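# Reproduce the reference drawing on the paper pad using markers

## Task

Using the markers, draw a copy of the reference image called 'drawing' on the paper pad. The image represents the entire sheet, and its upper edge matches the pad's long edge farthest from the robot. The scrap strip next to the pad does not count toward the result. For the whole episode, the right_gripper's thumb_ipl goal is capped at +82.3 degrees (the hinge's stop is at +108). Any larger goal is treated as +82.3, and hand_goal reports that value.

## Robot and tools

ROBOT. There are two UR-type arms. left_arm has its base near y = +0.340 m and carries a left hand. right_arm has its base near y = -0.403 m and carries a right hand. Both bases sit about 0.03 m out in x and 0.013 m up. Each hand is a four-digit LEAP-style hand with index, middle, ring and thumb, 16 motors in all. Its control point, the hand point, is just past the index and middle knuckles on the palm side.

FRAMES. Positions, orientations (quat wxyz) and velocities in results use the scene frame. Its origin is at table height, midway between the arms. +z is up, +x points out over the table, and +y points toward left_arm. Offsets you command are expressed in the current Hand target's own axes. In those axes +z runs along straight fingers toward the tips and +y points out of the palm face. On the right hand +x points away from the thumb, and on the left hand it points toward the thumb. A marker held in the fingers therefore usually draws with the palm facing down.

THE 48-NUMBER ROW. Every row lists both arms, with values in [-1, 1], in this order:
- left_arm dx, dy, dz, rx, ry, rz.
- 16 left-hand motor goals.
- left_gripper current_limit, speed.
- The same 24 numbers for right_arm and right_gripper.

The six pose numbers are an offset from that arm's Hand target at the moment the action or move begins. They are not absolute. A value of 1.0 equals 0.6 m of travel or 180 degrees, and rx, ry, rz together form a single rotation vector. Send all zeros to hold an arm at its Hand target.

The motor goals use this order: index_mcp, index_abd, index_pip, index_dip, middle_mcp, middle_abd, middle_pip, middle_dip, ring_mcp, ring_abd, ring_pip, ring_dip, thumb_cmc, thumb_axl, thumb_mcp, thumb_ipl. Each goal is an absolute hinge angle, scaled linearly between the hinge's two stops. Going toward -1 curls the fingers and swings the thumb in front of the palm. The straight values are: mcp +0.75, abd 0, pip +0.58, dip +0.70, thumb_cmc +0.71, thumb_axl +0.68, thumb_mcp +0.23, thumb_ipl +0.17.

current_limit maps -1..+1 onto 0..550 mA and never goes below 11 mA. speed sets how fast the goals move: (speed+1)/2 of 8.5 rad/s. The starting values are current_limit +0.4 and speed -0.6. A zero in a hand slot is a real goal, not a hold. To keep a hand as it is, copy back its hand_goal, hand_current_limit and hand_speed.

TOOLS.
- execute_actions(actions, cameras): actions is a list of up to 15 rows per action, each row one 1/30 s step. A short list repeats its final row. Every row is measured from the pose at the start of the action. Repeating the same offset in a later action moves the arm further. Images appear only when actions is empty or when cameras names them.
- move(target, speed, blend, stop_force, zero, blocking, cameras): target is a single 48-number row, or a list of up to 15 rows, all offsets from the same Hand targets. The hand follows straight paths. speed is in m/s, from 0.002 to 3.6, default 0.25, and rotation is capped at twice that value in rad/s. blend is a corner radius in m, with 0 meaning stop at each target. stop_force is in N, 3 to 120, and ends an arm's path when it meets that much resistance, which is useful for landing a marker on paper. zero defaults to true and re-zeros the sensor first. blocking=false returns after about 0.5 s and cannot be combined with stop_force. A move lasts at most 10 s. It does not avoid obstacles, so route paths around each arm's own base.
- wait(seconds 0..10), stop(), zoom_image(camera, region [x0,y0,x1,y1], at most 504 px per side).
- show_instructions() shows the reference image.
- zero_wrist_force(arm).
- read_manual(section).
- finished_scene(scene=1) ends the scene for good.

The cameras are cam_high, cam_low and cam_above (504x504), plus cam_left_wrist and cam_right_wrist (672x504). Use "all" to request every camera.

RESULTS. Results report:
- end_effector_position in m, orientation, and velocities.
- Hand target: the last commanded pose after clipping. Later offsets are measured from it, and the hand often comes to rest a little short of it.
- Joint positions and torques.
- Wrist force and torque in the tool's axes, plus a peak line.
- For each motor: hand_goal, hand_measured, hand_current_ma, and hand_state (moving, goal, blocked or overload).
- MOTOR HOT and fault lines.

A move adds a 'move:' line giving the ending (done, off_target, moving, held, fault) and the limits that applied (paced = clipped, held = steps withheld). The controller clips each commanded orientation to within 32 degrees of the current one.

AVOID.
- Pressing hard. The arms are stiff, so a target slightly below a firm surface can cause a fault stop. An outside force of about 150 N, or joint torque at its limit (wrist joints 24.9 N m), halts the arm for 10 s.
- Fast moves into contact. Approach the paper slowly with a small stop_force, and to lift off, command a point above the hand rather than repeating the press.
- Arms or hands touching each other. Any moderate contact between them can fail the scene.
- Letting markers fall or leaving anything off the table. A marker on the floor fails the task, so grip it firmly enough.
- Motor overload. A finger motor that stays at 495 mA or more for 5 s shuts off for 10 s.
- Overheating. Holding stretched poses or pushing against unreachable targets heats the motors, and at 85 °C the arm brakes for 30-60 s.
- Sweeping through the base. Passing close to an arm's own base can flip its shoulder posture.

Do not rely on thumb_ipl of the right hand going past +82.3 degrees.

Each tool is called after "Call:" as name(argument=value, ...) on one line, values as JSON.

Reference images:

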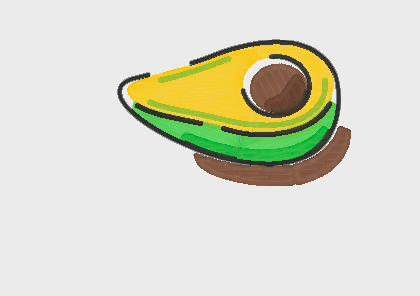

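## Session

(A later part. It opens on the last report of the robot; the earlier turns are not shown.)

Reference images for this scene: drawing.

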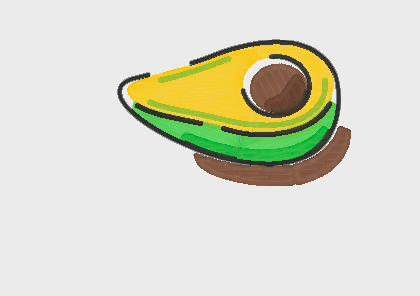

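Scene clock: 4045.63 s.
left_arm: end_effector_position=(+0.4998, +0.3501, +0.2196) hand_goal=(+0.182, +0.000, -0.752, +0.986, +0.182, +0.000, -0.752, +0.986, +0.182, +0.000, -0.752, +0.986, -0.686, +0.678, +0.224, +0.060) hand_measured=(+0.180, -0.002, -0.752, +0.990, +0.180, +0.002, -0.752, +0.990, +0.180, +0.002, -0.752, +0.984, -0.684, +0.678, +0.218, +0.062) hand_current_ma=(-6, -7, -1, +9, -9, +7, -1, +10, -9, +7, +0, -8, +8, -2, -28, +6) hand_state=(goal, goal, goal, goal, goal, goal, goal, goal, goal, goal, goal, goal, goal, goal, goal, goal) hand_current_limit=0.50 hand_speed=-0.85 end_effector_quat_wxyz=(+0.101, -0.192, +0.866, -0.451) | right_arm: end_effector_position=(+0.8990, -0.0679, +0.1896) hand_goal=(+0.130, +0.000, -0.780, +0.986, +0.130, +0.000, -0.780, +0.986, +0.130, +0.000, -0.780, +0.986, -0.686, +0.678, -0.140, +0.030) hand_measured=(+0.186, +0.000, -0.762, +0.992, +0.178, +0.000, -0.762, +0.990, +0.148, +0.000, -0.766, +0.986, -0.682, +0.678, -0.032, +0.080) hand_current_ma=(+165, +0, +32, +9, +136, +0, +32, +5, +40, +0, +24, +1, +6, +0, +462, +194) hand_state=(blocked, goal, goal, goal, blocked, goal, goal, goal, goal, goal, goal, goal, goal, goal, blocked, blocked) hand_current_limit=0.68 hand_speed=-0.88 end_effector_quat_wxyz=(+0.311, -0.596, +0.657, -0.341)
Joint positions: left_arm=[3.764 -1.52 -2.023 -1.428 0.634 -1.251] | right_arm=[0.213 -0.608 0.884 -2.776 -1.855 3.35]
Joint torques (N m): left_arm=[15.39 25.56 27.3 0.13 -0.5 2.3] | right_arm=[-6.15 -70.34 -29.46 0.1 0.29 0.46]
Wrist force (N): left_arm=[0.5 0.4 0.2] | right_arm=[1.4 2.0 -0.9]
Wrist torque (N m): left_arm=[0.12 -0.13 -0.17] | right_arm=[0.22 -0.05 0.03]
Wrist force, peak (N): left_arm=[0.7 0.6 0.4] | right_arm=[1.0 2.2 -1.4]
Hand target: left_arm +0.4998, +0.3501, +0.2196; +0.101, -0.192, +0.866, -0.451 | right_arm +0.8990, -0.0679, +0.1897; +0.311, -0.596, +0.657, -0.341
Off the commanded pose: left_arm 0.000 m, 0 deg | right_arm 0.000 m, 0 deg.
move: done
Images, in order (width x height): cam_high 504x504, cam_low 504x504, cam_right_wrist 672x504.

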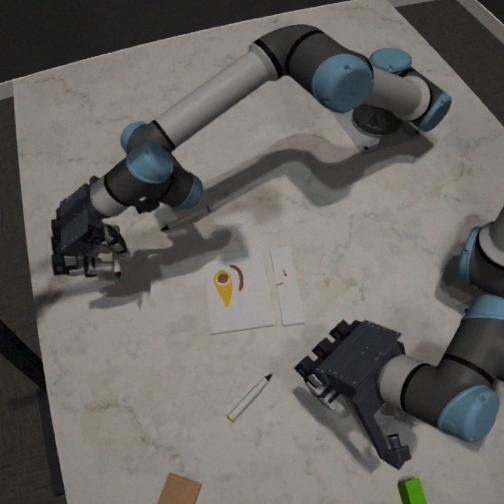

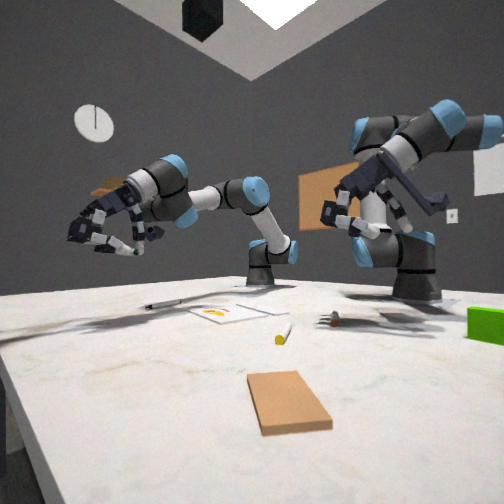

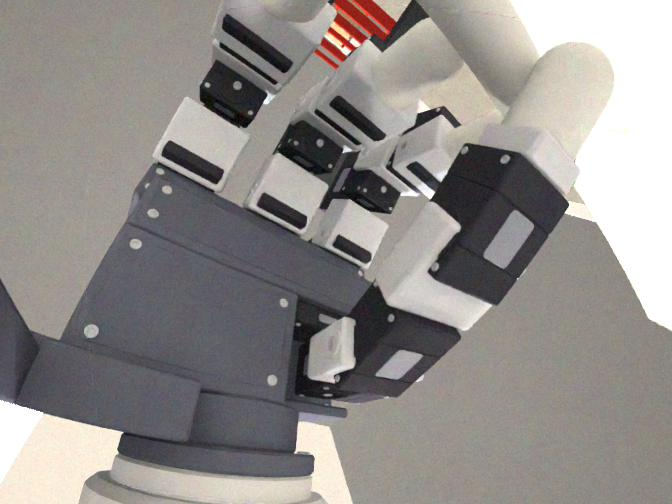

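Call:
move(target=[0,0,0,0,0,0,0.182,0,-0.752,0.985,0.182,0,-0.752,0.985,0.182,0,-0.752,0.985,-0.686,0.677,0.2247,0.0595,0.5,-0.85,0.3296,0.1648,-0.5548,0,-0.3208,-0.2248,0.13,0,-0.78,0.985,0.13,0,-0.78,0.985,0.13,0,-0.78,0.985,-0.686,0.677,-0.14,0.03,0.68,-0.88], speed=0.2)

Call:
move(target=[0,0,0,0,0,0,0.182,0,-0.752,0.985,0.182,0,-0.752,0.985,0.182,0,-0.752,0.985,-0.686,0.677,0.2247,0.0595,0.5,-0.85,0,0,0,0,0,-0.5,0.13,0,-0.78,0.985,0.13,0,-0.78,0.985,0.13,0,-0.78,0.985,-0.686,0.677,-0.14,0.03,0.68,-0.88], speed=0.3)

Call:
move(target=[0,0,0,0,0,0,0.182,0,-0.752,0.985,0.182,0,-0.752,0.985,0.182,0,-0.752,0.985,-0.686,0.677,0.2247,0.0595,0.5,-0.85,0,0,0,0.13241,-0.13454,-0.1445,0.13,0,-0.78,0.985,0.13,0,-0.78,0.985,0.13,0,-0.78,0.985,-0.686,0.677,-0.14,0.03,0.68,-0.88], speed=0.3)

Call:
move(target=[0,0,0,0,0,0,0.182,0,-0.752,0.985,0.182,0,-0.752,0.985,0.182,0,-0.752,0.985,-0.686,0.677,0.2247,0.0595,0.5,-0.85,0,0,0,0.17613,0.32251,-0.10169,0.13,0,-0.78,0.985,0.13,0,-0.78,0.985,0.13,0,-0.78,0.985,-0.686,0.677,-0.14,0.03,0.68,-0.88], speed=0.3, cameras=["cam_high","cam_low","cam_above"])

Scene clock: 4075.20 s.
left_arm: end_effector_position=(+0.4998, +0.3501, +0.2196) hand_goal=(+0.182, +0.000, -0.752, +0.986, +0.182, +0.000, -0.752, +0.986, +0.182, +0.000, -0.752, +0.986, -0.686, +0.678, +0.224, +0.060) hand_measured=(+0.180, -0.002, -0.752, +0.990, +0.180, +0.002, -0.752, +0.990, +0.180, +0.002, -0.752, +0.984, -0.684, +0.678, +0.218, +0.062) hand_current_ma=(-6, -7, -1, +9, -9, +7, -1, +10, -9, +7, +0, -8, +8, -2, -28, +6) hand_state=(goal, goal, goal, goal, goal, goal, goal, goal, goal, goal, goal, goal, goal, goal, goal, goal) hand_current_limit=0.50 hand_speed=-0.85 end_effector_quat_wxyz=(+0.101, -0.192, +0.866, -0.451) | right_arm: end_effector_position=(+0.5520, -0.2329, +0.2995) hand_goal=(+0.130, +0.000, -0.780, +0.986, +0.130, +0.000, -0.780, +0.986, +0.130, +0.000, -0.780, +0.986, -0.686, +0.678, -0.140, +0.030) hand_measured=(+0.186, +0.000, -0.762, +0.994, +0.178, +0.000, -0.762, +0.990, +0.148, +0.000, -0.766, +0.986, -0.682, +0.678, -0.032, +0.080) hand_current_ma=(+165, +0, +32, +10, +136, +0, +32, +5, +38, +0, +24, +1, +6, +0, +462, +194) hand_state=(blocked, goal, goal, goal, blocked, goal, goal, goal, goal, goal, goal, goal, goal, goal, blocked, blocked) hand_current_limit=0.68 hand_speed=-0.88 end_effector_quat_wxyz=(-0.451, +0.866, -0.193, +0.100)
Joint positions: left_arm=[3.764 -1.52 -2.023 -1.428 0.634 -1.251] | right_arm=[-0.249 -1.57 1.908 -2.223 -0.646 1.958]
Joint torques (N m): left_arm=[14.66 24.48 27.64 0.05 -0.83 2.25] | right_arm=[-5.35 -33.93 -28.35 0.23 2.71 -1.25]
Wrist force (N): left_arm=[0.4 0.6 0.1] | right_arm=[1.3 1.5 -0.7]
Wrist torque (N m): left_arm=[0.16 -0.12 -0.19] | right_arm=[0.14 -0.06 0.16]
Wrist force, peak (N): left_arm=[0.8 0.7 0.4] | right_arm=[1.3 2.0 -1.3]
Hand target: left_arm +0.4998, +0.3501, +0.2196; +0.101, -0.192, +0.866, -0.451 | right_arm +0.5520, -0.2329, +0.2995; -0.451, +0.866, -0.193, +0.100
Off the commanded pose: left_arm 0.000 m, 0 deg | right_arm 0.000 m, 0 deg.
move: done

Scene clock: 4078.50 s.
left_arm: end_effector_position=(+0.4998, +0.3501, +0.2196) hand_goal=(+0.182, +0.000, -0.752, +0.986, +0.182, +0.000, -0.752, +0.986, +0.182, +0.000, -0.752, +0.986, -0.686, +0.678, +0.224, +0.060) hand_measured=(+0.180, -0.002, -0.752, +0.990, +0.180, +0.002, -0.752, +0.990, +0.180, +0.002, -0.752, +0.984, -0.684, +0.678, +0.218, +0.062) hand_current_ma=(-6, -7, -1, +9, -9, +7, -1, +10, -9, +7, +0, -8, +8, -2, -28, +6) hand_state=(goal, goal, goal, goal, goal, goal, goal, goal, goal, goal, goal, goal, goal, goal, goal, goal) hand_current_limit=0.50 hand_speed=-0.85 end_effector_quat_wxyz=(+0.101, -0.192, +0.866, -0.451) | right_arm: end_effector_position=(+0.5520, -0.2329, +0.2995) hand_goal=(+0.130, +0.000, -0.780, +0.986, +0.130, +0.000, -0.780, +0.986, +0.130, +0.000, -0.780, +0.986, -0.686, +0.678, -0.140, +0.030) hand_measured=(+0.186, +0.000, -0.762, +0.994, +0.178, +0.000, -0.762, +0.990, +0.148, +0.000, -0.768, +0.986, -0.680, +0.678, -0.032, +0.080) hand_current_ma=(+165, +0, +32, +10, +136, +0, +32, +5, +38, +0, +21, +1, +7, +0, +462, +194) hand_state=(blocked, goal, goal, goal, blocked, goal, goal, goal, goal, goal, goal, goal, goal, goal, blocked, blocked) hand_current_limit=0.68 hand_speed=-0.88 end_effector_quat_wxyz=(-0.248, +0.748, +0.476, +0.390)
Joint positions: left_arm=[3.764 -1.52 -2.023 -1.428 0.634 -1.251] | right_arm=[-0.278 -1.816 2.25 -2.281 -0.638 0.34]
Joint torques (N m): left_arm=[14.43 25.04 26.96 0.23 -1.21 2.3] | right_arm=[-5.49 -22.33 -28.09 0 2.75 -1.33]
Wrist force (N): left_arm=[0.5 0.2 0.2] | right_arm=[-0.5 0.4 0.1]
Wrist torque (N m): left_arm=[0.11 -0.12 -0.18] | right_arm=[0.06 -0.03 0.17]
Wrist force, peak (N): left_arm=[0.6 0.8 0.2] | right_arm=[1.4 2.0 -1.0]
Hand target: left_arm +0.4998, +0.3501, +0.2196; +0.101, -0.192, +0.866, -0.451 | right_arm +0.5520, -0.2329, +0.2995; -0.248, +0.748, +0.476, +0.390
Off the commanded pose: left_arm 0.000 m, 0 deg | right_arm 0.000 m, 0 deg.
move: done

Scene clock: 4080.30 s.
left_arm: end_effector_position=(+0.4998, +0.3501, +0.2196) hand_goal=(+0.182, +0.000, -0.752, +0.986, +0.182, +0.000, -0.752, +0.986, +0.182, +0.000, -0.752, +0.986, -0.686, +0.678, +0.224, +0.060) hand_measured=(+0.180, -0.002, -0.752, +0.990, +0.180, +0.002, -0.752, +0.990, +0.180, +0.002, -0.752, +0.984, -0.684, +0.678, +0.218, +0.062) hand_current_ma=(-6, -7, -1, +9, -9, +7, -1, +10, -9, +7, +0, -8, +8, -2, -28, +6) hand_state=(goal, goal, goal, goal, goal, goal, goal, goal, goal, goal, goal, goal, goal, goal, goal, goal) hand_current_limit=0.50 hand_speed=-0.85 end_effector_quat_wxyz=(+0.101, -0.192, +0.866, -0.451) | right_arm: end_effector_position=(+0.5520, -0.2329, +0.2995) hand_goal=(+0.130, +0.000, -0.780, +0.986, +0.130, +0.000, -0.780, +0.986, +0.130, +0.000, -0.780, +0.986, -0.686, +0.678, -0.140, +0.030) hand_measured=(+0.186, +0.000, -0.762, +0.994, +0.178, +0.000, -0.762, +0.990, +0.148, +0.000, -0.768, +0.986, -0.680, +0.678, -0.032, +0.080) hand_current_ma=(+165, +0, +32, +11, +136, +0, +32, +5, +38, +0, +21, +1, +7, +0, +462, +194) hand_state=(blocked, goal, goal, goal, blocked, goal, goal, goal, goal, goal, goal, goal, goal, goal, blocked, blocked) hand_current_limit=0.68 hand_speed=-0.88 end_effector_quat_wxyz=(-0.199, +0.621, +0.739, +0.167)
Joint positions: left_arm=[3.764 -1.52 -2.023 -1.428 0.634 -1.251] | right_arm=[-0.201 -1.678 1.857 -1.562 -1.078 -0.381]
Joint torques (N m): left_arm=[13.72 24.89 27.27 0.17 -1.38 2.29] | right_arm=[6.69 -5.46 -29.04 0.33 -0.7 -1.62]
Wrist force (N): left_arm=[0.5 0.6 0.3] | right_arm=[-0.2 0.3 0.3]
Wrist torque (N m): left_arm=[0.15 -0.12 -0.18] | right_arm=[0.06 0.00 0.16]
Wrist force, peak (N): left_arm=[0.6 0.8 0.3] | right_arm=[-0.6 0.2 0.6]
Hand target: left_arm +0.4998, +0.3501, +0.2196; +0.101, -0.192, +0.866, -0.451 | right_arm +0.5520, -0.2329, +0.2995; -0.199, +0.621, +0.740, +0.167
Off the commanded pose: left_arm 0.000 m, 0 deg | right_arm 0.000 m, 0 deg.
move: done

Scene clock: 4082.87 s.
left_arm: end_effector_position=(+0.4998, +0.3501, +0.2196) hand_goal=(+0.182, +0.000, -0.752, +0.986, +0.182, +0.000, -0.752, +0.986, +0.182, +0.000, -0.752, +0.986, -0.686, +0.678, +0.224, +0.060) hand_measured=(+0.180, -0.002, -0.752, +0.990, +0.180, +0.002, -0.752, +0.990, +0.180, +0.002, -0.752, +0.984, -0.684, +0.678, +0.218, +0.062) hand_current_ma=(-6, -7, -1, +9, -9, +7, -1, +10, -9, +7, +0, -8, +8, -2, -28, +6) hand_state=(goal, goal, goal, goal, goal, goal, goal, goal, goal, goal, goal, goal, goal, goal, goal, goal) hand_current_limit=0.50 hand_speed=-0.85 end_effector_quat_wxyz=(+0.101, -0.192, +0.866, -0.451) | right_arm: end_effector_position=(+0.5520, -0.2329, +0.2996) hand_goal=(+0.130, +0.000, -0.780, +0.986, +0.130, +0.000, -0.780, +0.986, +0.130, +0.000, -0.780, +0.986, -0.686, +0.678, -0.140, +0.030) hand_measured=(+0.186, +0.000, -0.762, +0.994, +0.178, +0.000, -0.764, +0.990, +0.148, +0.000, -0.770, +0.986, -0.680, +0.678, -0.032, +0.080) hand_current_ma=(+165, +0, +32, +11, +134, +1, +30, +5, +36, +0, +17, +1, +7, +0, +462, +194) hand_state=(blocked, goal, goal, goal, blocked, goal, goal, goal, goal, goal, goal, goal, goal, goal, blocked, blocked) hand_current_limit=0.68 hand_speed=-0.88 end_effector_quat_wxyz=(+0.653, -0.271, -0.653, -0.271)
Joint positions: left_arm=[3.764 -1.52 -2.023 -1.428 0.634 -1.251] | right_arm=[-0.339 -0.987 1.267 -0.279 -1.083 -1.572]
Joint torques (N m): left_arm=[14.47 24.31 26.98 0.22 -1.42 2.25] | right_arm=[7.3 -29.2 -24 4.34 -1.8 -1.53]
Wrist force (N): left_arm=[0.6 0.5 0.3] | right_arm=[-1.2 -0.3 0.1]
Wrist torque (N m): left_arm=[0.14 -0.13 -0.18] | right_arm=[-0.11 0.04 0.15]
Wrist force, peak (N): left_arm=[0.5 0.8 0.3] | right_arm=[-1.4 -0.2 -0.1]
Hand target: left_arm +0.4998, +0.3501, +0.2196; +0.101, -0.192, +0.866, -0.451 | right_arm +0.5520, -0.2329, +0.2995; +0.653, -0.271, -0.653, -0.271
Off the commanded pose: left_arm 0.000 m, 0 deg | right_arm 0.000 m, 0 deg.
move: done
Images, in order (width x height): cam_high 504x504, cam_low 504x504, cam_above 504x504.

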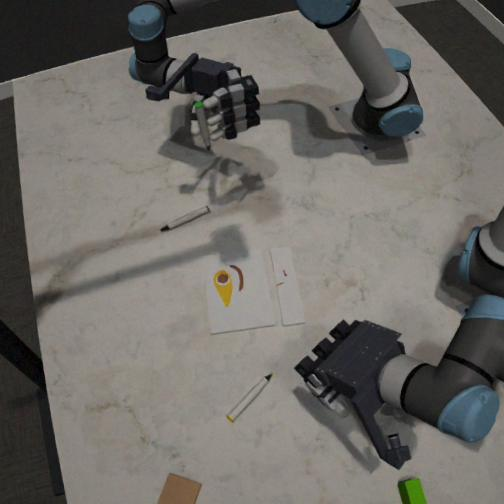

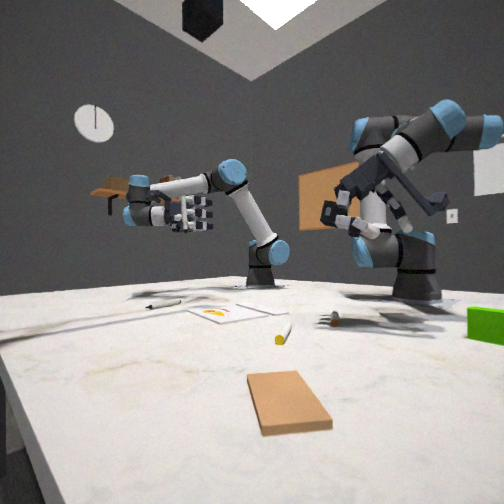

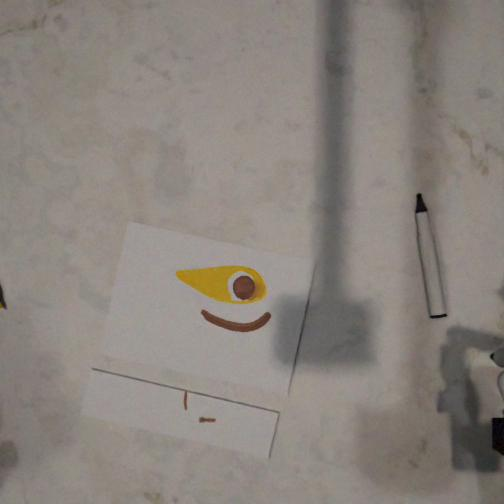

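Call:
move(target=[0,0,0,0,0,0,0.182,0,-0.752,0.985,0.182,0,-0.752,0.985,0.182,0,-0.752,0.985,-0.686,0.677,0.2247,0.0595,0.5,-0.85,-0.316,0.1095,0.3735,0,0,0,0.13,0,-0.78,0.985,0.13,0,-0.78,0.985,0.13,0,-0.78,0.985,-0.686,0.677,-0.14,0.03,0.68,-0.88], speed=0.15, cameras=["cam_high","cam_low","cam_above"])

Call:
zoom_image(camera="cam_high", region=[200, 180, 340, 320])

Call:
zoom_image(camera="cam_above", region=[150, 320, 310, 480])

Scene clock: 4112.20 s.
left_arm: end_effector_position=(+0.4998, +0.3501, +0.2196) hand_goal=(+0.182, +0.000, -0.752, +0.986, +0.182, +0.000, -0.752, +0.986, +0.182, +0.000, -0.752, +0.986, -0.686, +0.678, +0.224, +0.060) hand_measured=(+0.180, -0.002, -0.752, +0.990, +0.180, +0.002, -0.752, +0.990, +0.180, +0.002, -0.752, +0.984, -0.684, +0.678, +0.218, +0.062) hand_current_ma=(-6, -7, -1, +9, -9, +7, -1, +10, -9, +7, +0, -8, +8, -2, -28, +6) hand_state=(goal, goal, goal, goal, goal, goal, goal, goal, goal, goal, goal, goal, goal, goal, goal, goal) hand_current_limit=0.50 hand_speed=-0.85 end_effector_quat_wxyz=(+0.101, -0.192, +0.866, -0.451) | right_arm: end_effector_position=(+0.4402, -0.0278, +0.1103) hand_goal=(+0.130, +0.000, -0.780, +0.986, +0.130, +0.000, -0.780, +0.986, +0.130, +0.000, -0.780, +0.986, -0.686, +0.678, -0.140, +0.030) hand_measured=(+0.186, +0.000, -0.762, +0.994, +0.178, +0.002, -0.764, +0.990, +0.148, +0.000, -0.770, +0.986, -0.680, +0.678, -0.032, +0.080) hand_current_ma=(+165, +0, +32, +11, +133, +1, +30, +5, +35, +0, +16, +1, +8, +0, +462, +194) hand_state=(blocked, goal, goal, goal, blocked, goal, goal, goal, goal, goal, goal, goal, goal, goal, blocked, blocked) hand_current_limit=0.68 hand_speed=-0.88 end_effector_quat_wxyz=(+0.653, -0.271, -0.653, -0.271)
Joint positions: left_arm=[3.764 -1.52 -2.023 -1.428 0.634 -1.251] | right_arm=[-0.002 -0.943 1.764 -0.819 -0.746 -1.572]
Joint torques (N m): left_arm=[13.8 23.83 27.17 0.21 -1.78 2.24] | right_arm=[9.14 -26.86 -5.23 -0.7 1.68 1.57]
Wrist force (N): left_arm=[0.7 0.6 0.4] | right_arm=[-0.5 -0.1 -0.8]
Wrist torque (N m): left_arm=[0.14 -0.14 -0.17] | right_arm=[-0.02 -0.05 0.21]
Wrist force, peak (N): left_arm=[0.6 0.7 0.5] | right_arm=[-0.9 -0.7 -1.1]
Hand target: left_arm +0.4998, +0.3501, +0.2196; +0.101, -0.192, +0.866, -0.451 | right_arm +0.4402, -0.0277, +0.1102; +0.653, -0.271, -0.653, -0.271
Off the commanded pose: left_arm 0.000 m, 0 deg | right_arm 0.000 m, 0 deg.
move: done
Images, in order (width x height): cam_high 504x504, cam_low 504x504, cam_above 504x504.

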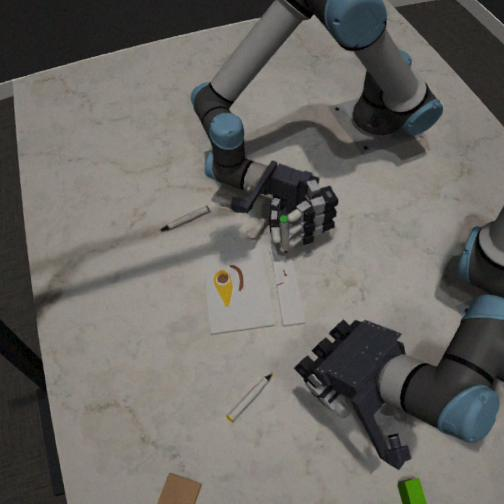

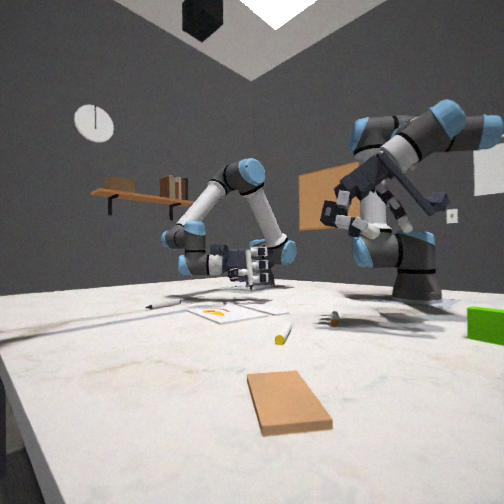

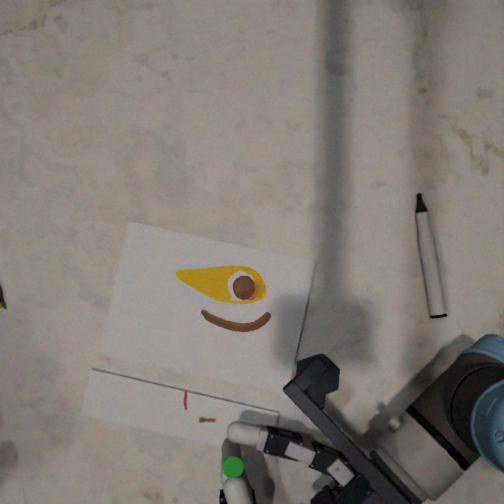

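Scaled by 3.600 from the camera's 504x504 image, which has a finer 720x720 frame.

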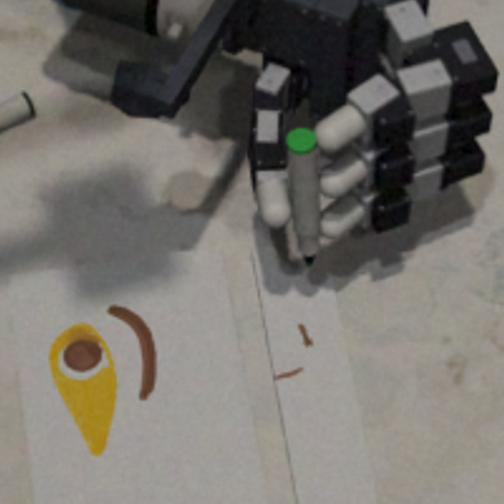

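Scaled by 3.150 from the camera's 504x504 image, which has a finer 720x720 frame.

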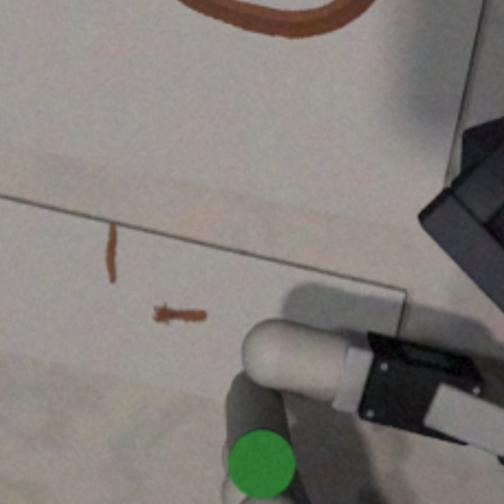

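Call:
move(target=[0,0,0,0,0,0,0.182,0,-0.752,0.985,0.182,0,-0.752,0.985,0.182,0,-0.752,0.985,-0.686,0.677,0.2247,0.0595,0.5,-0.85,-0.055,0.0094,-0.0094,0,0,0,0.13,0,-0.78,0.985,0.13,0,-0.78,0.985,0.13,0,-0.78,0.985,-0.686,0.677,-0.14,0.03,0.68,-0.88], speed=0.05, cameras=["cam_high"])

Call:
zoom_image(camera="cam_high", region=[220, 200, 320, 300])

Scene clock: 4122.33 s.
left_arm: end_effector_position=(+0.4998, +0.3501, +0.2196) hand_goal=(+0.182, +0.000, -0.752, +0.986, +0.182, +0.000, -0.752, +0.986, +0.182, +0.000, -0.752, +0.986, -0.686, +0.678, +0.224, +0.060) hand_measured=(+0.180, -0.002, -0.752, +0.990, +0.180, +0.002, -0.752, +0.990, +0.180, +0.002, -0.752, +0.984, -0.684, +0.678, +0.218, +0.062) hand_current_ma=(-6, -7, -1, +9, -9, +7, -1, +10, -9, +7, +0, -8, +8, -2, -28, +6) hand_state=(goal, goal, goal, goal, goal, goal, goal, goal, goal, goal, goal, goal, goal, goal, goal, goal) hand_current_limit=0.50 hand_speed=-0.85 end_effector_quat_wxyz=(+0.101, -0.192, +0.866, -0.451) | right_arm: end_effector_position=(+0.4481, -0.0277, +0.0772) hand_goal=(+0.130, +0.000, -0.780, +0.986, +0.130, +0.000, -0.780, +0.986, +0.130, +0.000, -0.780, +0.986, -0.686, +0.678, -0.140, +0.030) hand_measured=(+0.186, +0.000, -0.762, +0.994, +0.178, +0.002, -0.764, +0.990, +0.148, +0.000, -0.770, +0.986, -0.680, +0.678, -0.032, +0.080) hand_current_ma=(+165, +0, +32, +11, +133, +1, +30, +5, +35, +0, +16, +1, +8, +0, +462, +194) hand_state=(blocked, goal, goal, goal, blocked, goal, goal, goal, goal, goal, goal, goal, goal, goal, blocked, blocked) hand_current_limit=0.68 hand_speed=-0.88 end_effector_quat_wxyz=(+0.653, -0.271, -0.653, -0.271)
Joint positions: left_arm=[3.764 -1.52 -2.023 -1.428 0.634 -1.251] | right_arm=[-0.003 -0.872 1.747 -0.874 -0.747 -1.572]
Joint torques (N m): left_arm=[13.84 23.22 26.7 0.15 -2.06 2.23] | right_arm=[-4.43 -28.59 -18.23 -0.87 -1.68 1.51]
Wrist force (N): left_arm=[0.3 0.5 0.3] | right_arm=[-0.6 0.1 -0.5]
Wrist torque (N m): left_arm=[0.14 -0.10 -0.20] | right_arm=[-0.01 -0.02 0.21]
Wrist force, peak (N): left_arm=[0.8 0.7 0.1] | right_arm=[-1.3 -0.1 -0.3]
Hand target: left_arm +0.4998, +0.3501, +0.2196; +0.101, -0.192, +0.866, -0.451 | right_arm +0.4481, -0.0277, +0.0772; +0.653, -0.271, -0.653, -0.271
Off the commanded pose: left_arm 0.000 m, 0 deg | right_arm 0.000 m, 0 deg.
move: done
Images, in order (width x height): cam_high 504x504.

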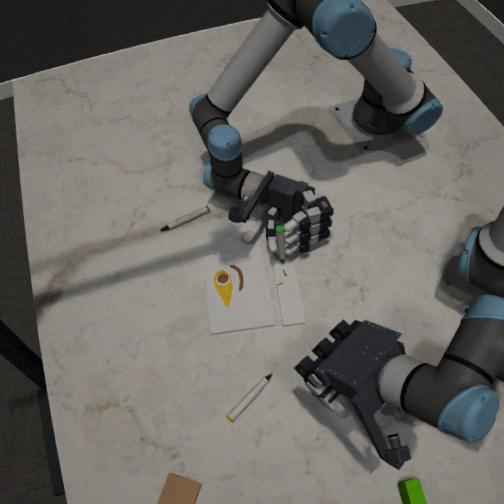

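Scaled by 5.040 from the camera's 504x504 image, which has a finer 720x720 frame.

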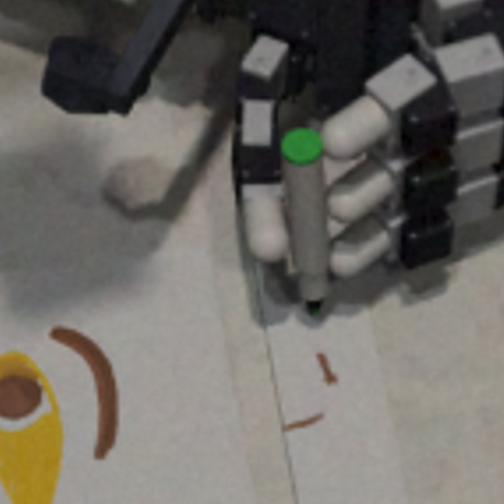

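Call:
move(target=[0,0,0,0,0,0,0.182,0,-0.752,0.985,0.182,0,-0.752,0.985,0.182,0,-0.752,0.985,-0.686,0.677,0.2247,0.0595,0.5,-0.85,-0.03,0,0,0,0,0,0.13,0,-0.78,0.985,0.13,0,-0.78,0.985,0.13,0,-0.78,0.985,-0.686,0.677,-0.14,0.03,0.68,-0.88], speed=0.006, stop_force=3, cameras=["cam_high"])

Call:
move(target=[[0,0,0,0,0,0,0.182,0,-0.752,0.985,0.182,0,-0.752,0.985,0.182,0,-0.752,0.985,-0.686,0.677,0.2247,0.0595,0.5,-0.85,0,-0.0118,0.0118,0,0,0,0.13,0,-0.78,0.985,0.13,0,-0.78,0.985,0.13,0,-0.78,0.985,-0.686,0.677,-0.14,0.03,0.68,-0.88],[0,0,0,0,0,0,0.182,0,-0.752,0.985,0.182,0,-0.752,0.985,0.182,0,-0.752,0.985,-0.686,0.677,0.2247,0.0595,0.5,-0.85,0.02,-0.0118,0.0118,0,0,0,0.13,0,-0.78,0.985,0.13,0,-0.78,0.985,0.13,0,-0.78,0.985,-0.686,0.677,-0.14,0.03,0.68,-0.88]], speed=[0.015,0.02])

Call:
move(target=[0,0,0,0,0,0,0.182,0,-0.752,0.985,0.182,0,-0.752,0.985,0.182,0,-0.752,0.985,-0.686,0.677,0.2247,0.0595,0.5,-0.85,0.1,-0.23,-0.23,0,0,0,0.13,0,-0.78,0.985,0.13,0,-0.78,0.985,0.13,0,-0.78,0.985,-0.686,0.677,-0.14,0.03,0.68,-0.88], speed=0.2, cameras=["cam_above"])

Call:
zoom_image(camera="cam_above", region=[170, 370, 290, 490])

Scene clock: 4140.83 s.
left_arm: end_effector_position=(+0.4998, +0.3501, +0.2196) hand_goal=(+0.182, +0.000, -0.752, +0.986, +0.182, +0.000, -0.752, +0.986, +0.182, +0.000, -0.752, +0.986, -0.686, +0.678, +0.224, +0.060) hand_measured=(+0.180, -0.002, -0.752, +0.990, +0.180, +0.002, -0.752, +0.990, +0.180, +0.002, -0.752, +0.984, -0.684, +0.678, +0.218, +0.062) hand_current_ma=(-6, -7, -1, +9, -9, +7, -1, +10, -9, +7, +0, -8, +8, -2, -28, +6) hand_state=(goal, goal, goal, goal, goal, goal, goal, goal, goal, goal, goal, goal, goal, goal, goal, goal) hand_current_limit=0.50 hand_speed=-0.85 end_effector_quat_wxyz=(+0.101, -0.192, +0.866, -0.451) | right_arm: end_effector_position=(+0.4481, -0.0277, +0.0660) hand_goal=(+0.130, +0.000, -0.780, +0.986, +0.130, +0.000, -0.780, +0.986, +0.130, +0.000, -0.780, +0.986, -0.686, +0.678, -0.140, +0.030) hand_measured=(+0.186, -0.002, -0.762, +0.994, +0.178, +0.000, -0.764, +0.990, +0.148, +0.000, -0.772, +0.986, -0.682, +0.678, -0.032, +0.080) hand_current_ma=(+165, -2, +32, +11, +133, -1, +29, +5, +34, +0, +13, +1, +5, +0, +462, +194) hand_state=(blocked, goal, goal, goal, blocked, goal, goal, goal, goal, goal, goal, goal, goal, goal, blocked, blocked) hand_current_limit=0.68 hand_speed=-0.88 end_effector_quat_wxyz=(+0.653, -0.271, -0.653, -0.271)
Joint positions: left_arm=[3.764 -1.52 -2.023 -1.428 0.634 -1.251] | right_arm=[-0.003 -0.851 1.748 -0.896 -0.747 -1.572]
Joint torques (N m): left_arm=[13.82 22.5 27.32 0.1 -2.26 2.31] | right_arm=[5.68 -51.08 -9.14 3.63 0.18 -0.7]
Wrist force (N): left_arm=[0.3 0.5 0.2] | right_arm=[2.1 0.1 -0.3]
Wrist torque (N m): left_arm=[0.14 -0.10 -0.19] | right_arm=[-0.02 -0.11 0.13]
Wrist force, peak (N): left_arm=[0.7 0.8 0.4] | right_arm=[3.3 -0.2 -0.6]
Hand target: left_arm +0.4998, +0.3501, +0.2196; +0.101, -0.192, +0.866, -0.451 | right_arm +0.4481, -0.0277, +0.0660; +0.653, -0.271, -0.653, -0.271 (not the last commanded pose)
Off the commanded pose: left_arm 0.000 m, 0 deg | right_arm 0.007 m, 0 deg.
move: contact (right_arm)
Images, in order (width x height): cam_high 504x504.

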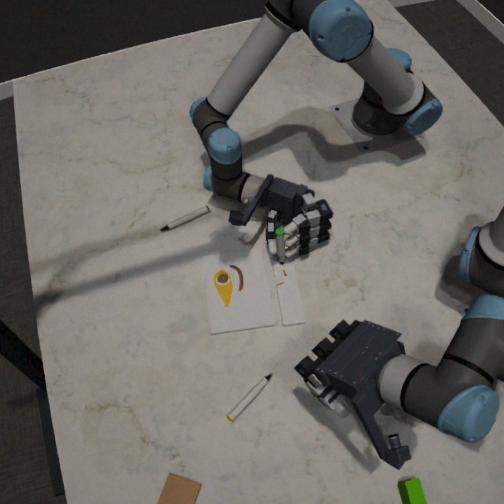

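Scene clock: 4142.60 s.
left_arm: end_effector_position=(+0.4998, +0.3501, +0.2196) hand_goal=(+0.182, +0.000, -0.752, +0.986, +0.182, +0.000, -0.752, +0.986, +0.182, +0.000, -0.752, +0.986, -0.686, +0.678, +0.224, +0.060) hand_measured=(+0.180, -0.002, -0.752, +0.990, +0.180, +0.002, -0.752, +0.990, +0.180, +0.002, -0.752, +0.984, -0.684, +0.678, +0.218, +0.062) hand_current_ma=(-6, -7, -1, +9, -9, +7, -1, +10, -9, +7, +0, -8, +8, -2, -28, +6) hand_state=(goal, goal, goal, goal, goal, goal, goal, goal, goal, goal, goal, goal, goal, goal, goal, goal) hand_current_limit=0.50 hand_speed=-0.85 end_effector_quat_wxyz=(+0.101, -0.192, +0.866, -0.451) | right_arm: end_effector_position=(+0.4381, -0.0277, +0.0780) hand_goal=(+0.130, +0.000, -0.780, +0.986, +0.130, +0.000, -0.780, +0.986, +0.130, +0.000, -0.780, +0.986, -0.686, +0.678, -0.140, +0.030) hand_measured=(+0.186, +0.000, -0.762, +0.994, +0.178, +0.000, -0.764, +0.990, +0.146, +0.000, -0.772, +0.986, -0.680, +0.678, -0.032, +0.080) hand_current_ma=(+165, +0, +32, +11, +133, +0, +29, +5, +34, +0, +13, +1, +7, +0, +462, +194) hand_state=(blocked, goal, goal, goal, blocked, goal, goal, goal, goal, goal, goal, goal, goal, goal, blocked, blocked) hand_current_limit=0.68 hand_speed=-0.88 end_effector_quat_wxyz=(+0.653, -0.271, -0.653, -0.271)
Joint positions: left_arm=[3.764 -1.52 -2.023 -1.428 0.634 -1.251] | right_arm=[-0.002 -0.888 1.778 -0.889 -0.746 -1.572]
Joint torques (N m): left_arm=[13.44 22.23 26.91 0.15 -2.48 2.2] | right_arm=[2.13 -50.31 -18 3.53 0.96 1.68]
Wrist force (N): left_arm=[0.4 0.5 0.2] | right_arm=[-0.7 0.0 -0.5]
Wrist torque (N m): left_arm=[0.15 -0.11 -0.19] | right_arm=[-0.01 -0.01 0.19]
Wrist force, peak (N): left_arm=[0.7 0.7 0.3] | right_arm=[2.0 0.5 -0.7]
Hand target: left_arm +0.4998, +0.3501, +0.2196; +0.101, -0.192, +0.866, -0.451 | right_arm +0.4381, -0.0277, +0.0780; +0.653, -0.271, -0.653, -0.271
Off the commanded pose: left_arm 0.000 m, 0 deg | right_arm 0.000 m, 0 deg.
move: done

Scene clock: 4144.17 s.
left_arm: end_effector_position=(+0.4998, +0.3501, +0.2196) hand_goal=(+0.182, +0.000, -0.752, +0.986, +0.182, +0.000, -0.752, +0.986, +0.182, +0.000, -0.752, +0.986, -0.686, +0.678, +0.224, +0.060) hand_measured=(+0.180, -0.002, -0.752, +0.990, +0.180, +0.002, -0.752, +0.990, +0.180, +0.002, -0.752, +0.984, -0.684, +0.678, +0.218, +0.062) hand_current_ma=(-6, -7, -1, +9, -9, +7, -1, +10, -9, +7, +0, -8, +8, -2, -28, +6) hand_state=(goal, goal, goal, goal, goal, goal, goal, goal, goal, goal, goal, goal, goal, goal, goal, goal) hand_current_limit=0.50 hand_speed=-0.85 end_effector_quat_wxyz=(+0.101, -0.192, +0.866, -0.451) | right_arm: end_effector_position=(+0.4379, -0.2228, +0.1378) hand_goal=(+0.130, +0.000, -0.780, +0.986, +0.130, +0.000, -0.780, +0.986, +0.130, +0.000, -0.780, +0.986, -0.686, +0.678, -0.140, +0.030) hand_measured=(+0.186, +0.000, -0.762, +0.994, +0.178, +0.000, -0.764, +0.990, +0.146, +0.000, -0.772, +0.986, -0.680, +0.678, -0.032, +0.080) hand_current_ma=(+165, +0, +32, +11, +133, +0, +29, +5, +33, +0, +12, +1, +7, +0, +462, +194) hand_state=(blocked, goal, goal, goal, blocked, goal, goal, goal, goal, goal, goal, goal, goal, goal, blocked, blocked) hand_current_limit=0.68 hand_speed=-0.88 end_effector_quat_wxyz=(+0.653, -0.271, -0.653, -0.271)
Joint positions: left_arm=[3.764 -1.52 -2.023 -1.428 0.634 -1.251] | right_arm=[-0.387 -1.031 1.825 -0.793 -1.131 -1.572]
Joint torques (N m): left_arm=[13.43 21.98 27.13 0.16 -2.46 2.21] | right_arm=[-7.37 -47.11 -19.01 4.18 -1.37 1.09]
Wrist force (N): left_arm=[0.4 0.6 0.2] | right_arm=[-0.8 -0.3 -0.1]
Wrist torque (N m): left_arm=[0.16 -0.11 -0.20] | right_arm=[-0.08 -0.01 0.11]
Wrist force, peak (N): left_arm=[0.6 0.7 0.4] | right_arm=[-1.3 1.0 0.6]
Hand target: left_arm +0.4998, +0.3501, +0.2196; +0.101, -0.192, +0.866, -0.451 | right_arm +0.4380, -0.2229, +0.1378; +0.653, -0.271, -0.653, -0.271
Off the commanded pose: left_arm 0.000 m, 0 deg | right_arm 0.000 m, 0 deg.
move: done
Images, in order (width x height): cam_above 504x504.

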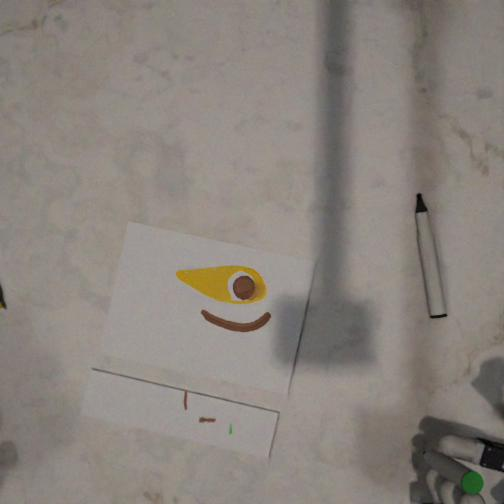

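Scaled by 4.200 from the camera's 504x504 image, which has a finer 720x720 frame.

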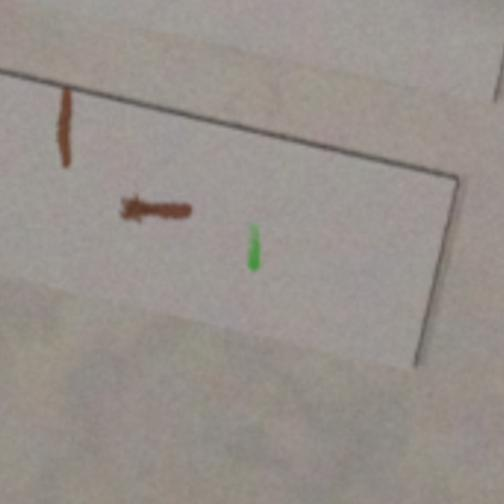

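Call:
move(target=[0,0,0,0,0,0,0.182,0,-0.752,0.985,0.182,0,-0.752,0.985,0.182,0,-0.752,0.985,-0.686,0.677,0.2247,0.0595,0.5,-0.85,-0.093,0.4006,0.0864,0,0,0,0.13,0,-0.78,0.985,0.13,0,-0.78,0.985,0.13,0,-0.78,0.985,-0.686,0.677,-0.14,0.03,0.68,-0.88], speed=0.15, cameras=["cam_high","cam_above"])

Call:
zoom_image(camera="cam_high", region=[180, 220, 300, 340])

Call:
zoom_image(camera="cam_above", region=[120, 210, 320, 410])

Scene clock: 4171.57 s.
left_arm: end_effector_position=(+0.4998, +0.3501, +0.2196) hand_goal=(+0.182, +0.000, -0.752, +0.986, +0.182, +0.000, -0.752, +0.986, +0.182, +0.000, -0.752, +0.986, -0.686, +0.678, +0.224, +0.060) hand_measured=(+0.180, -0.002, -0.752, +0.990, +0.180, +0.002, -0.752, +0.990, +0.180, +0.002, -0.752, +0.984, -0.684, +0.678, +0.218, +0.062) hand_current_ma=(-6, -7, -1, +9, -9, +7, -1, +10, -9, +7, +0, -8, +8, -2, -28, +6) hand_state=(goal, goal, goal, goal, goal, goal, goal, goal, goal, goal, goal, goal, goal, goal, goal, goal) hand_current_limit=0.50 hand_speed=-0.85 end_effector_quat_wxyz=(+0.101, -0.192, +0.866, -0.451) | right_arm: end_effector_position=(+0.5714, -0.0164, +0.0822) hand_goal=(+0.130, +0.000, -0.780, +0.986, +0.130, +0.000, -0.780, +0.986, +0.130, +0.000, -0.780, +0.986, -0.686, +0.678, -0.140, +0.030) hand_measured=(+0.186, +0.000, -0.762, +0.994, +0.178, +0.000, -0.764, +0.990, +0.146, +0.000, -0.772, +0.986, -0.680, +0.678, -0.032, +0.080) hand_current_ma=(+165, +0, +32, +11, +133, +0, +29, +5, +33, +0, +12, +1, +7, +0, +462, +194) hand_state=(blocked, goal, goal, goal, blocked, goal, goal, goal, goal, goal, goal, goal, goal, goal, blocked, blocked) hand_current_limit=0.68 hand_speed=-0.88 end_effector_quat_wxyz=(+0.653, -0.271, -0.653, -0.271)
Joint positions: left_arm=[3.764 -1.52 -2.023 -1.428 0.634 -1.251] | right_arm=[0.008 -0.665 1.301 -0.635 -0.737 -1.572]
Joint torques (N m): left_arm=[13.02 21.16 27.65 0.17 -2.81 2.14] | right_arm=[6.33 -37.48 -21.29 3.89 1.43 -1.6]
Wrist force (N): left_arm=[0.6 0.4 0.3] | right_arm=[-0.7 -0.1 -0.4]
Wrist torque (N m): left_arm=[0.12 -0.13 -0.17] | right_arm=[-0.06 -0.02 0.16]
Wrist force, peak (N): left_arm=[0.6 0.9 0.2] | right_arm=[-1.2 -0.3 -0.7]
Hand target: left_arm +0.4998, +0.3501, +0.2196; +0.101, -0.192, +0.866, -0.451 | right_arm +0.5714, -0.0163, +0.0822; +0.653, -0.271, -0.653, -0.271
Off the commanded pose: left_arm 0.000 m, 0 deg | right_arm 0.000 m, 0 deg.
move: done
Images, in order (width x height): cam_high 504x504, cam_above 504x504.

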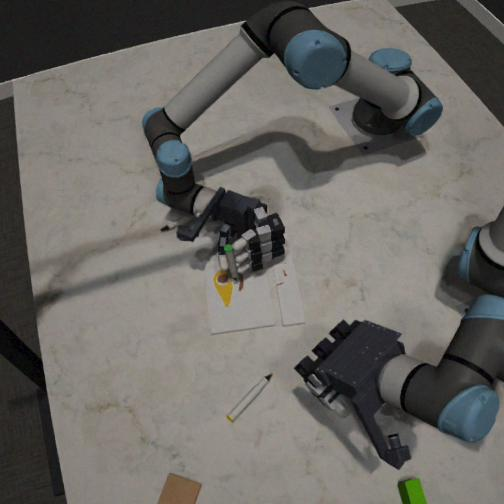

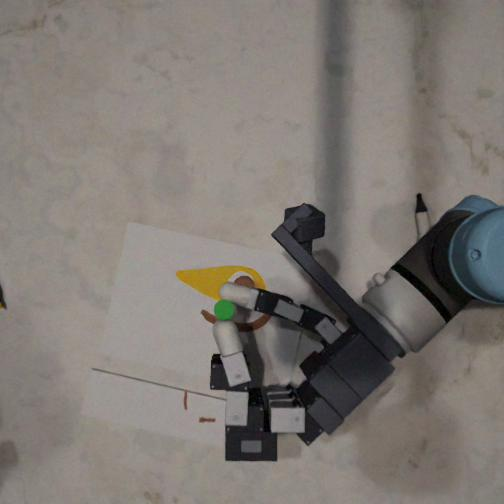

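Scaled by 4.200 from the camera's 504x504 image, which has a finer 720x720 frame.

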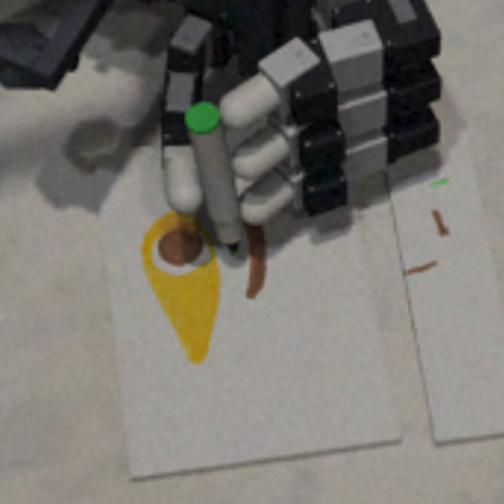

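Scaled by 2.520 from the camera's 504x504 image, which has a finer 720x720 frame.

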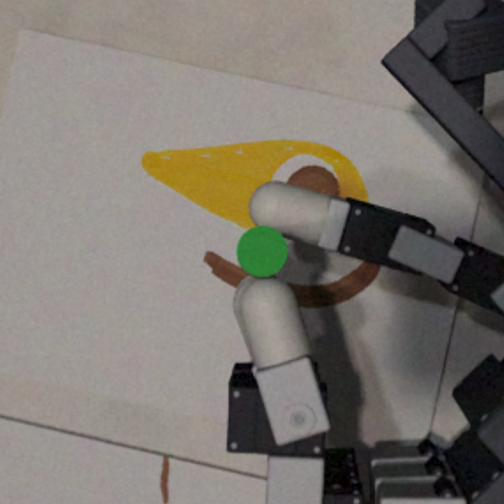

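Call:
move(target=[0,0,0,0,0,0,0.182,0,-0.752,0.985,0.182,0,-0.752,0.985,0.182,0,-0.752,0.985,-0.686,0.677,0.2247,0.0595,0.5,-0.85,-0.04,0,0,0,0,0,0.13,0,-0.78,0.985,0.13,0,-0.78,0.985,0.13,0,-0.78,0.985,-0.686,0.677,-0.14,0.03,0.68,-0.88], speed=0.008, stop_force=3)

Call:
move(target=[[0,0,0,0,0,0,0.182,0,-0.752,0.985,0.182,0,-0.752,0.985,0.182,0,-0.752,0.985,-0.686,0.677,0.2247,0.0595,0.5,-0.85,-0.0005,0.00873,0.00486,0,0,0,0.13,0,-0.78,0.985,0.13,0,-0.78,0.985,0.13,0,-0.78,0.985,-0.686,0.677,-0.14,0.03,0.68,-0.88],[0,0,0,0,0,0,0.182,0,-0.752,0.985,0.182,0,-0.752,0.985,0.182,0,-0.752,0.985,-0.686,0.677,0.2247,0.0595,0.5,-0.85,0.02,0.00873,0.00486,0,0,0,0.13,0,-0.78,0.985,0.13,0,-0.78,0.985,0.13,0,-0.78,0.985,-0.686,0.677,-0.14,0.03,0.68,-0.88]], speed=[0.015,0.02])

Call:
move(target=[0,0,0,0,0,0,0.182,0,-0.752,0.985,0.182,0,-0.752,0.985,0.182,0,-0.752,0.985,-0.686,0.677,0.2247,0.0595,0.5,-0.85,0.1,-0.25,-0.25,0,0,0,0.13,0,-0.78,0.985,0.13,0,-0.78,0.985,0.13,0,-0.78,0.985,-0.686,0.677,-0.14,0.03,0.68,-0.88], speed=0.2, cameras=["cam_above"])

Call:
zoom_image(camera="cam_above", region=[150, 240, 300, 390])

Call:
show_instructions()

Scene clock: 4186.03 s.
left_arm: end_effector_position=(+0.4998, +0.3501, +0.2196) hand_goal=(+0.182, +0.000, -0.752, +0.986, +0.182, +0.000, -0.752, +0.986, +0.182, +0.000, -0.752, +0.986, -0.686, +0.678, +0.224, +0.060) hand_measured=(+0.180, -0.002, -0.752, +0.990, +0.180, +0.002, -0.752, +0.990, +0.180, +0.002, -0.752, +0.984, -0.684, +0.678, +0.218, +0.062) hand_current_ma=(-6, -7, -1, +9, -9, +7, -1, +10, -9, +7, +0, -8, +8, -2, -28, +6) hand_state=(goal, goal, goal, goal, goal, goal, goal, goal, goal, goal, goal, goal, goal, goal, goal, goal) hand_current_limit=0.50 hand_speed=-0.85 end_effector_quat_wxyz=(+0.101, -0.192, +0.866, -0.451) | right_arm: end_effector_position=(+0.5714, -0.0163, +0.0662) hand_goal=(+0.130, +0.000, -0.780, +0.986, +0.130, +0.000, -0.780, +0.986, +0.130, +0.000, -0.780, +0.986, -0.686, +0.678, -0.140, +0.030) hand_measured=(+0.186, -0.004, -0.762, +0.994, +0.178, -0.002, -0.764, +0.990, +0.146, +0.000, -0.772, +0.986, -0.682, +0.678, -0.032, +0.080) hand_current_ma=(+165, -3, +32, +11, +133, -1, +29, +5, +33, +0, +11, +1, +5, +0, +462, +194) hand_state=(blocked, goal, goal, goal, blocked, goal, goal, goal, goal, goal, goal, goal, goal, goal, blocked, blocked) hand_current_limit=0.68 hand_speed=-0.88 end_effector_quat_wxyz=(+0.653, -0.271, -0.653, -0.271)
Joint positions: left_arm=[3.764 -1.52 -2.023 -1.428 0.634 -1.251] | right_arm=[0.008 -0.641 1.303 -0.661 -0.736 -1.572]
Joint torques (N m): left_arm=[12.89 20.79 27.2 0.2 -3.19 2.12] | right_arm=[6.77 -60.59 -13.67 3.73 1.4 0.37]
Wrist force (N): left_arm=[0.5 0.5 0.4] | right_arm=[1.7 -0.4 -0.3]
Wrist torque (N m): left_arm=[0.13 -0.13 -0.18] | right_arm=[-0.09 -0.07 0.10]
Wrist force, peak (N): left_arm=[0.6 0.9 0.3] | right_arm=[3.9 -0.3 -0.3]
Hand target: left_arm +0.4998, +0.3501, +0.2196; +0.101, -0.192, +0.866, -0.451 | right_arm +0.5714, -0.0163, +0.0662; +0.653, -0.271, -0.653, -0.271 (not the last commanded pose)
Off the commanded pose: left_arm 0.000 m, 0 deg | right_arm 0.008 m, 0 deg.
move: contact (right_arm)

Scene clock: 4187.57 s.
left_arm: end_effector_position=(+0.4998, +0.3501, +0.2196) hand_goal=(+0.182, +0.000, -0.752, +0.986, +0.182, +0.000, -0.752, +0.986, +0.182, +0.000, -0.752, +0.986, -0.686, +0.678, +0.224, +0.060) hand_measured=(+0.180, -0.002, -0.752, +0.990, +0.180, +0.002, -0.752, +0.990, +0.180, +0.002, -0.752, +0.984, -0.684, +0.678, +0.218, +0.062) hand_current_ma=(-6, -7, -1, +9, -9, +7, -1, +10, -9, +7, +0, -8, +8, -2, -28, +6) hand_state=(goal, goal, goal, goal, goal, goal, goal, goal, goal, goal, goal, goal, goal, goal, goal, goal) hand_current_limit=0.50 hand_speed=-0.85 end_effector_quat_wxyz=(+0.101, -0.192, +0.866, -0.451) | right_arm: end_effector_position=(+0.5731, -0.0106, +0.0781) hand_goal=(+0.130, +0.000, -0.780, +0.986, +0.130, +0.000, -0.780, +0.986, +0.130, +0.000, -0.780, +0.986, -0.686, +0.678, -0.140, +0.030) hand_measured=(+0.186, +0.000, -0.770, +0.994, +0.178, +0.000, -0.764, +0.992, +0.146, +0.000, -0.774, +0.986, -0.682, +0.678, -0.032, +0.080) hand_current_ma=(+165, +0, +16, +11, +133, +0, +29, +7, +31, +0, +7, +1, +6, +0, +462, +194) hand_state=(blocked, goal, goal, goal, blocked, goal, goal, goal, goal, goal, goal, goal, goal, goal, blocked, blocked) hand_current_limit=0.68 hand_speed=-0.88 end_effector_quat_wxyz=(+0.653, -0.271, -0.653, -0.271)
Joint positions: left_arm=[3.764 -1.52 -2.023 -1.428 0.634 -1.251] | right_arm=[0.016 -0.653 1.289 -0.635 -0.728 -1.572]
Joint torques (N m): left_arm=[12.79 20.32 26.7 0.2 -3.27 2.14] | right_arm=[6.28 -62.15 -21.52 3.95 1.01 1.19]
Wrist force (N): left_arm=[0.5 0.5 0.4] | right_arm=[-0.6 0.0 -0.3]
Wrist torque (N m): left_arm=[0.12 -0.12 -0.18] | right_arm=[-0.06 -0.02 0.18]
Wrist force, peak (N): left_arm=[0.6 0.6 0.5] | right_arm=[3.5 -0.8 -0.6]
Hand target: left_arm +0.4998, +0.3501, +0.2196; +0.101, -0.192, +0.866, -0.451 | right_arm +0.5731, -0.0106, +0.0782; +0.653, -0.271, -0.653, -0.271
Off the commanded pose: left_arm 0.000 m, 0 deg | right_arm 0.000 m, 0 deg.
move: done

Scene clock: 4189.20 s.
left_arm: end_effector_position=(+0.4998, +0.3501, +0.2196) hand_goal=(+0.182, +0.000, -0.752, +0.986, +0.182, +0.000, -0.752, +0.986, +0.182, +0.000, -0.752, +0.986, -0.686, +0.678, +0.224, +0.060) hand_measured=(+0.180, -0.002, -0.752, +0.990, +0.180, +0.002, -0.752, +0.990, +0.180, +0.002, -0.752, +0.984, -0.684, +0.678, +0.218, +0.062) hand_current_ma=(-6, -7, -1, +9, -9, +7, -1, +10, -9, +7, +0, -8, +8, -2, -28, +6) hand_state=(goal, goal, goal, goal, goal, goal, goal, goal, goal, goal, goal, goal, goal, goal, goal, goal) hand_current_limit=0.50 hand_speed=-0.85 end_effector_quat_wxyz=(+0.101, -0.192, +0.866, -0.451) | right_arm: end_effector_position=(+0.5729, -0.2227, +0.1380) hand_goal=(+0.130, +0.000, -0.780, +0.986, +0.130, +0.000, -0.780, +0.986, +0.130, +0.000, -0.780, +0.986, -0.686, +0.678, -0.140, +0.030) hand_measured=(+0.186, +0.000, -0.770, +0.994, +0.178, +0.000, -0.764, +0.992, +0.146, +0.000, -0.774, +0.986, -0.682, +0.678, -0.032, +0.080) hand_current_ma=(+165, +0, +16, +11, +133, +0, +29, +7, +31, +0, +7, +1, +6, +0, +462, +194) hand_state=(blocked, goal, goal, goal, blocked, goal, goal, goal, goal, goal, goal, goal, goal, goal, blocked, blocked) hand_current_limit=0.68 hand_speed=-0.88 end_effector_quat_wxyz=(+0.653, -0.271, -0.653, -0.271)
Joint positions: left_arm=[3.764 -1.52 -2.023 -1.428 0.634 -1.251] | right_arm=[-0.314 -0.778 1.354 -0.574 -1.058 -1.572]
Joint torques (N m): left_arm=[12.92 19.74 27.11 0.23 -3.32 2.24] | right_arm=[-6.36 -58.61 -21.86 4.19 -1.74 0.37]
Wrist force (N): left_arm=[0.5 0.5 0.2] | right_arm=[-1.1 -0.3 -0.4]
Wrist torque (N m): left_arm=[0.15 -0.12 -0.19] | right_arm=[-0.07 0.04 0.15]
Wrist force, peak (N): left_arm=[0.6 0.8 0.2] | right_arm=[-0.4 -1.6 -0.9]
Hand target: left_arm +0.4998, +0.3501, +0.2196; +0.101, -0.192, +0.866, -0.451 | right_arm +0.5729, -0.2228, +0.1380; +0.653, -0.271, -0.653, -0.271
Off the commanded pose: left_arm 0.000 m, 0 deg | right_arm 0.000 m, 0 deg.
move: done
Images, in order (width x height): cam_above 504x504.

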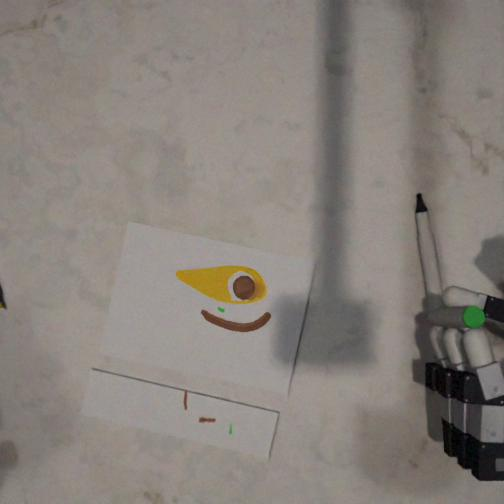

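Scaled by 3.360 from the camera's 504x504 image, which has a finer 720x720 frame.

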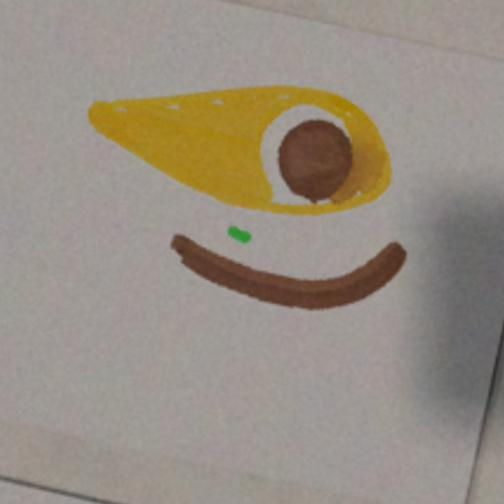

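Reference images for this scene: drawing.

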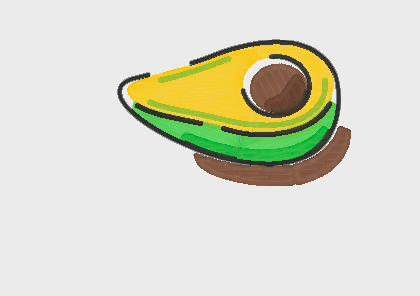

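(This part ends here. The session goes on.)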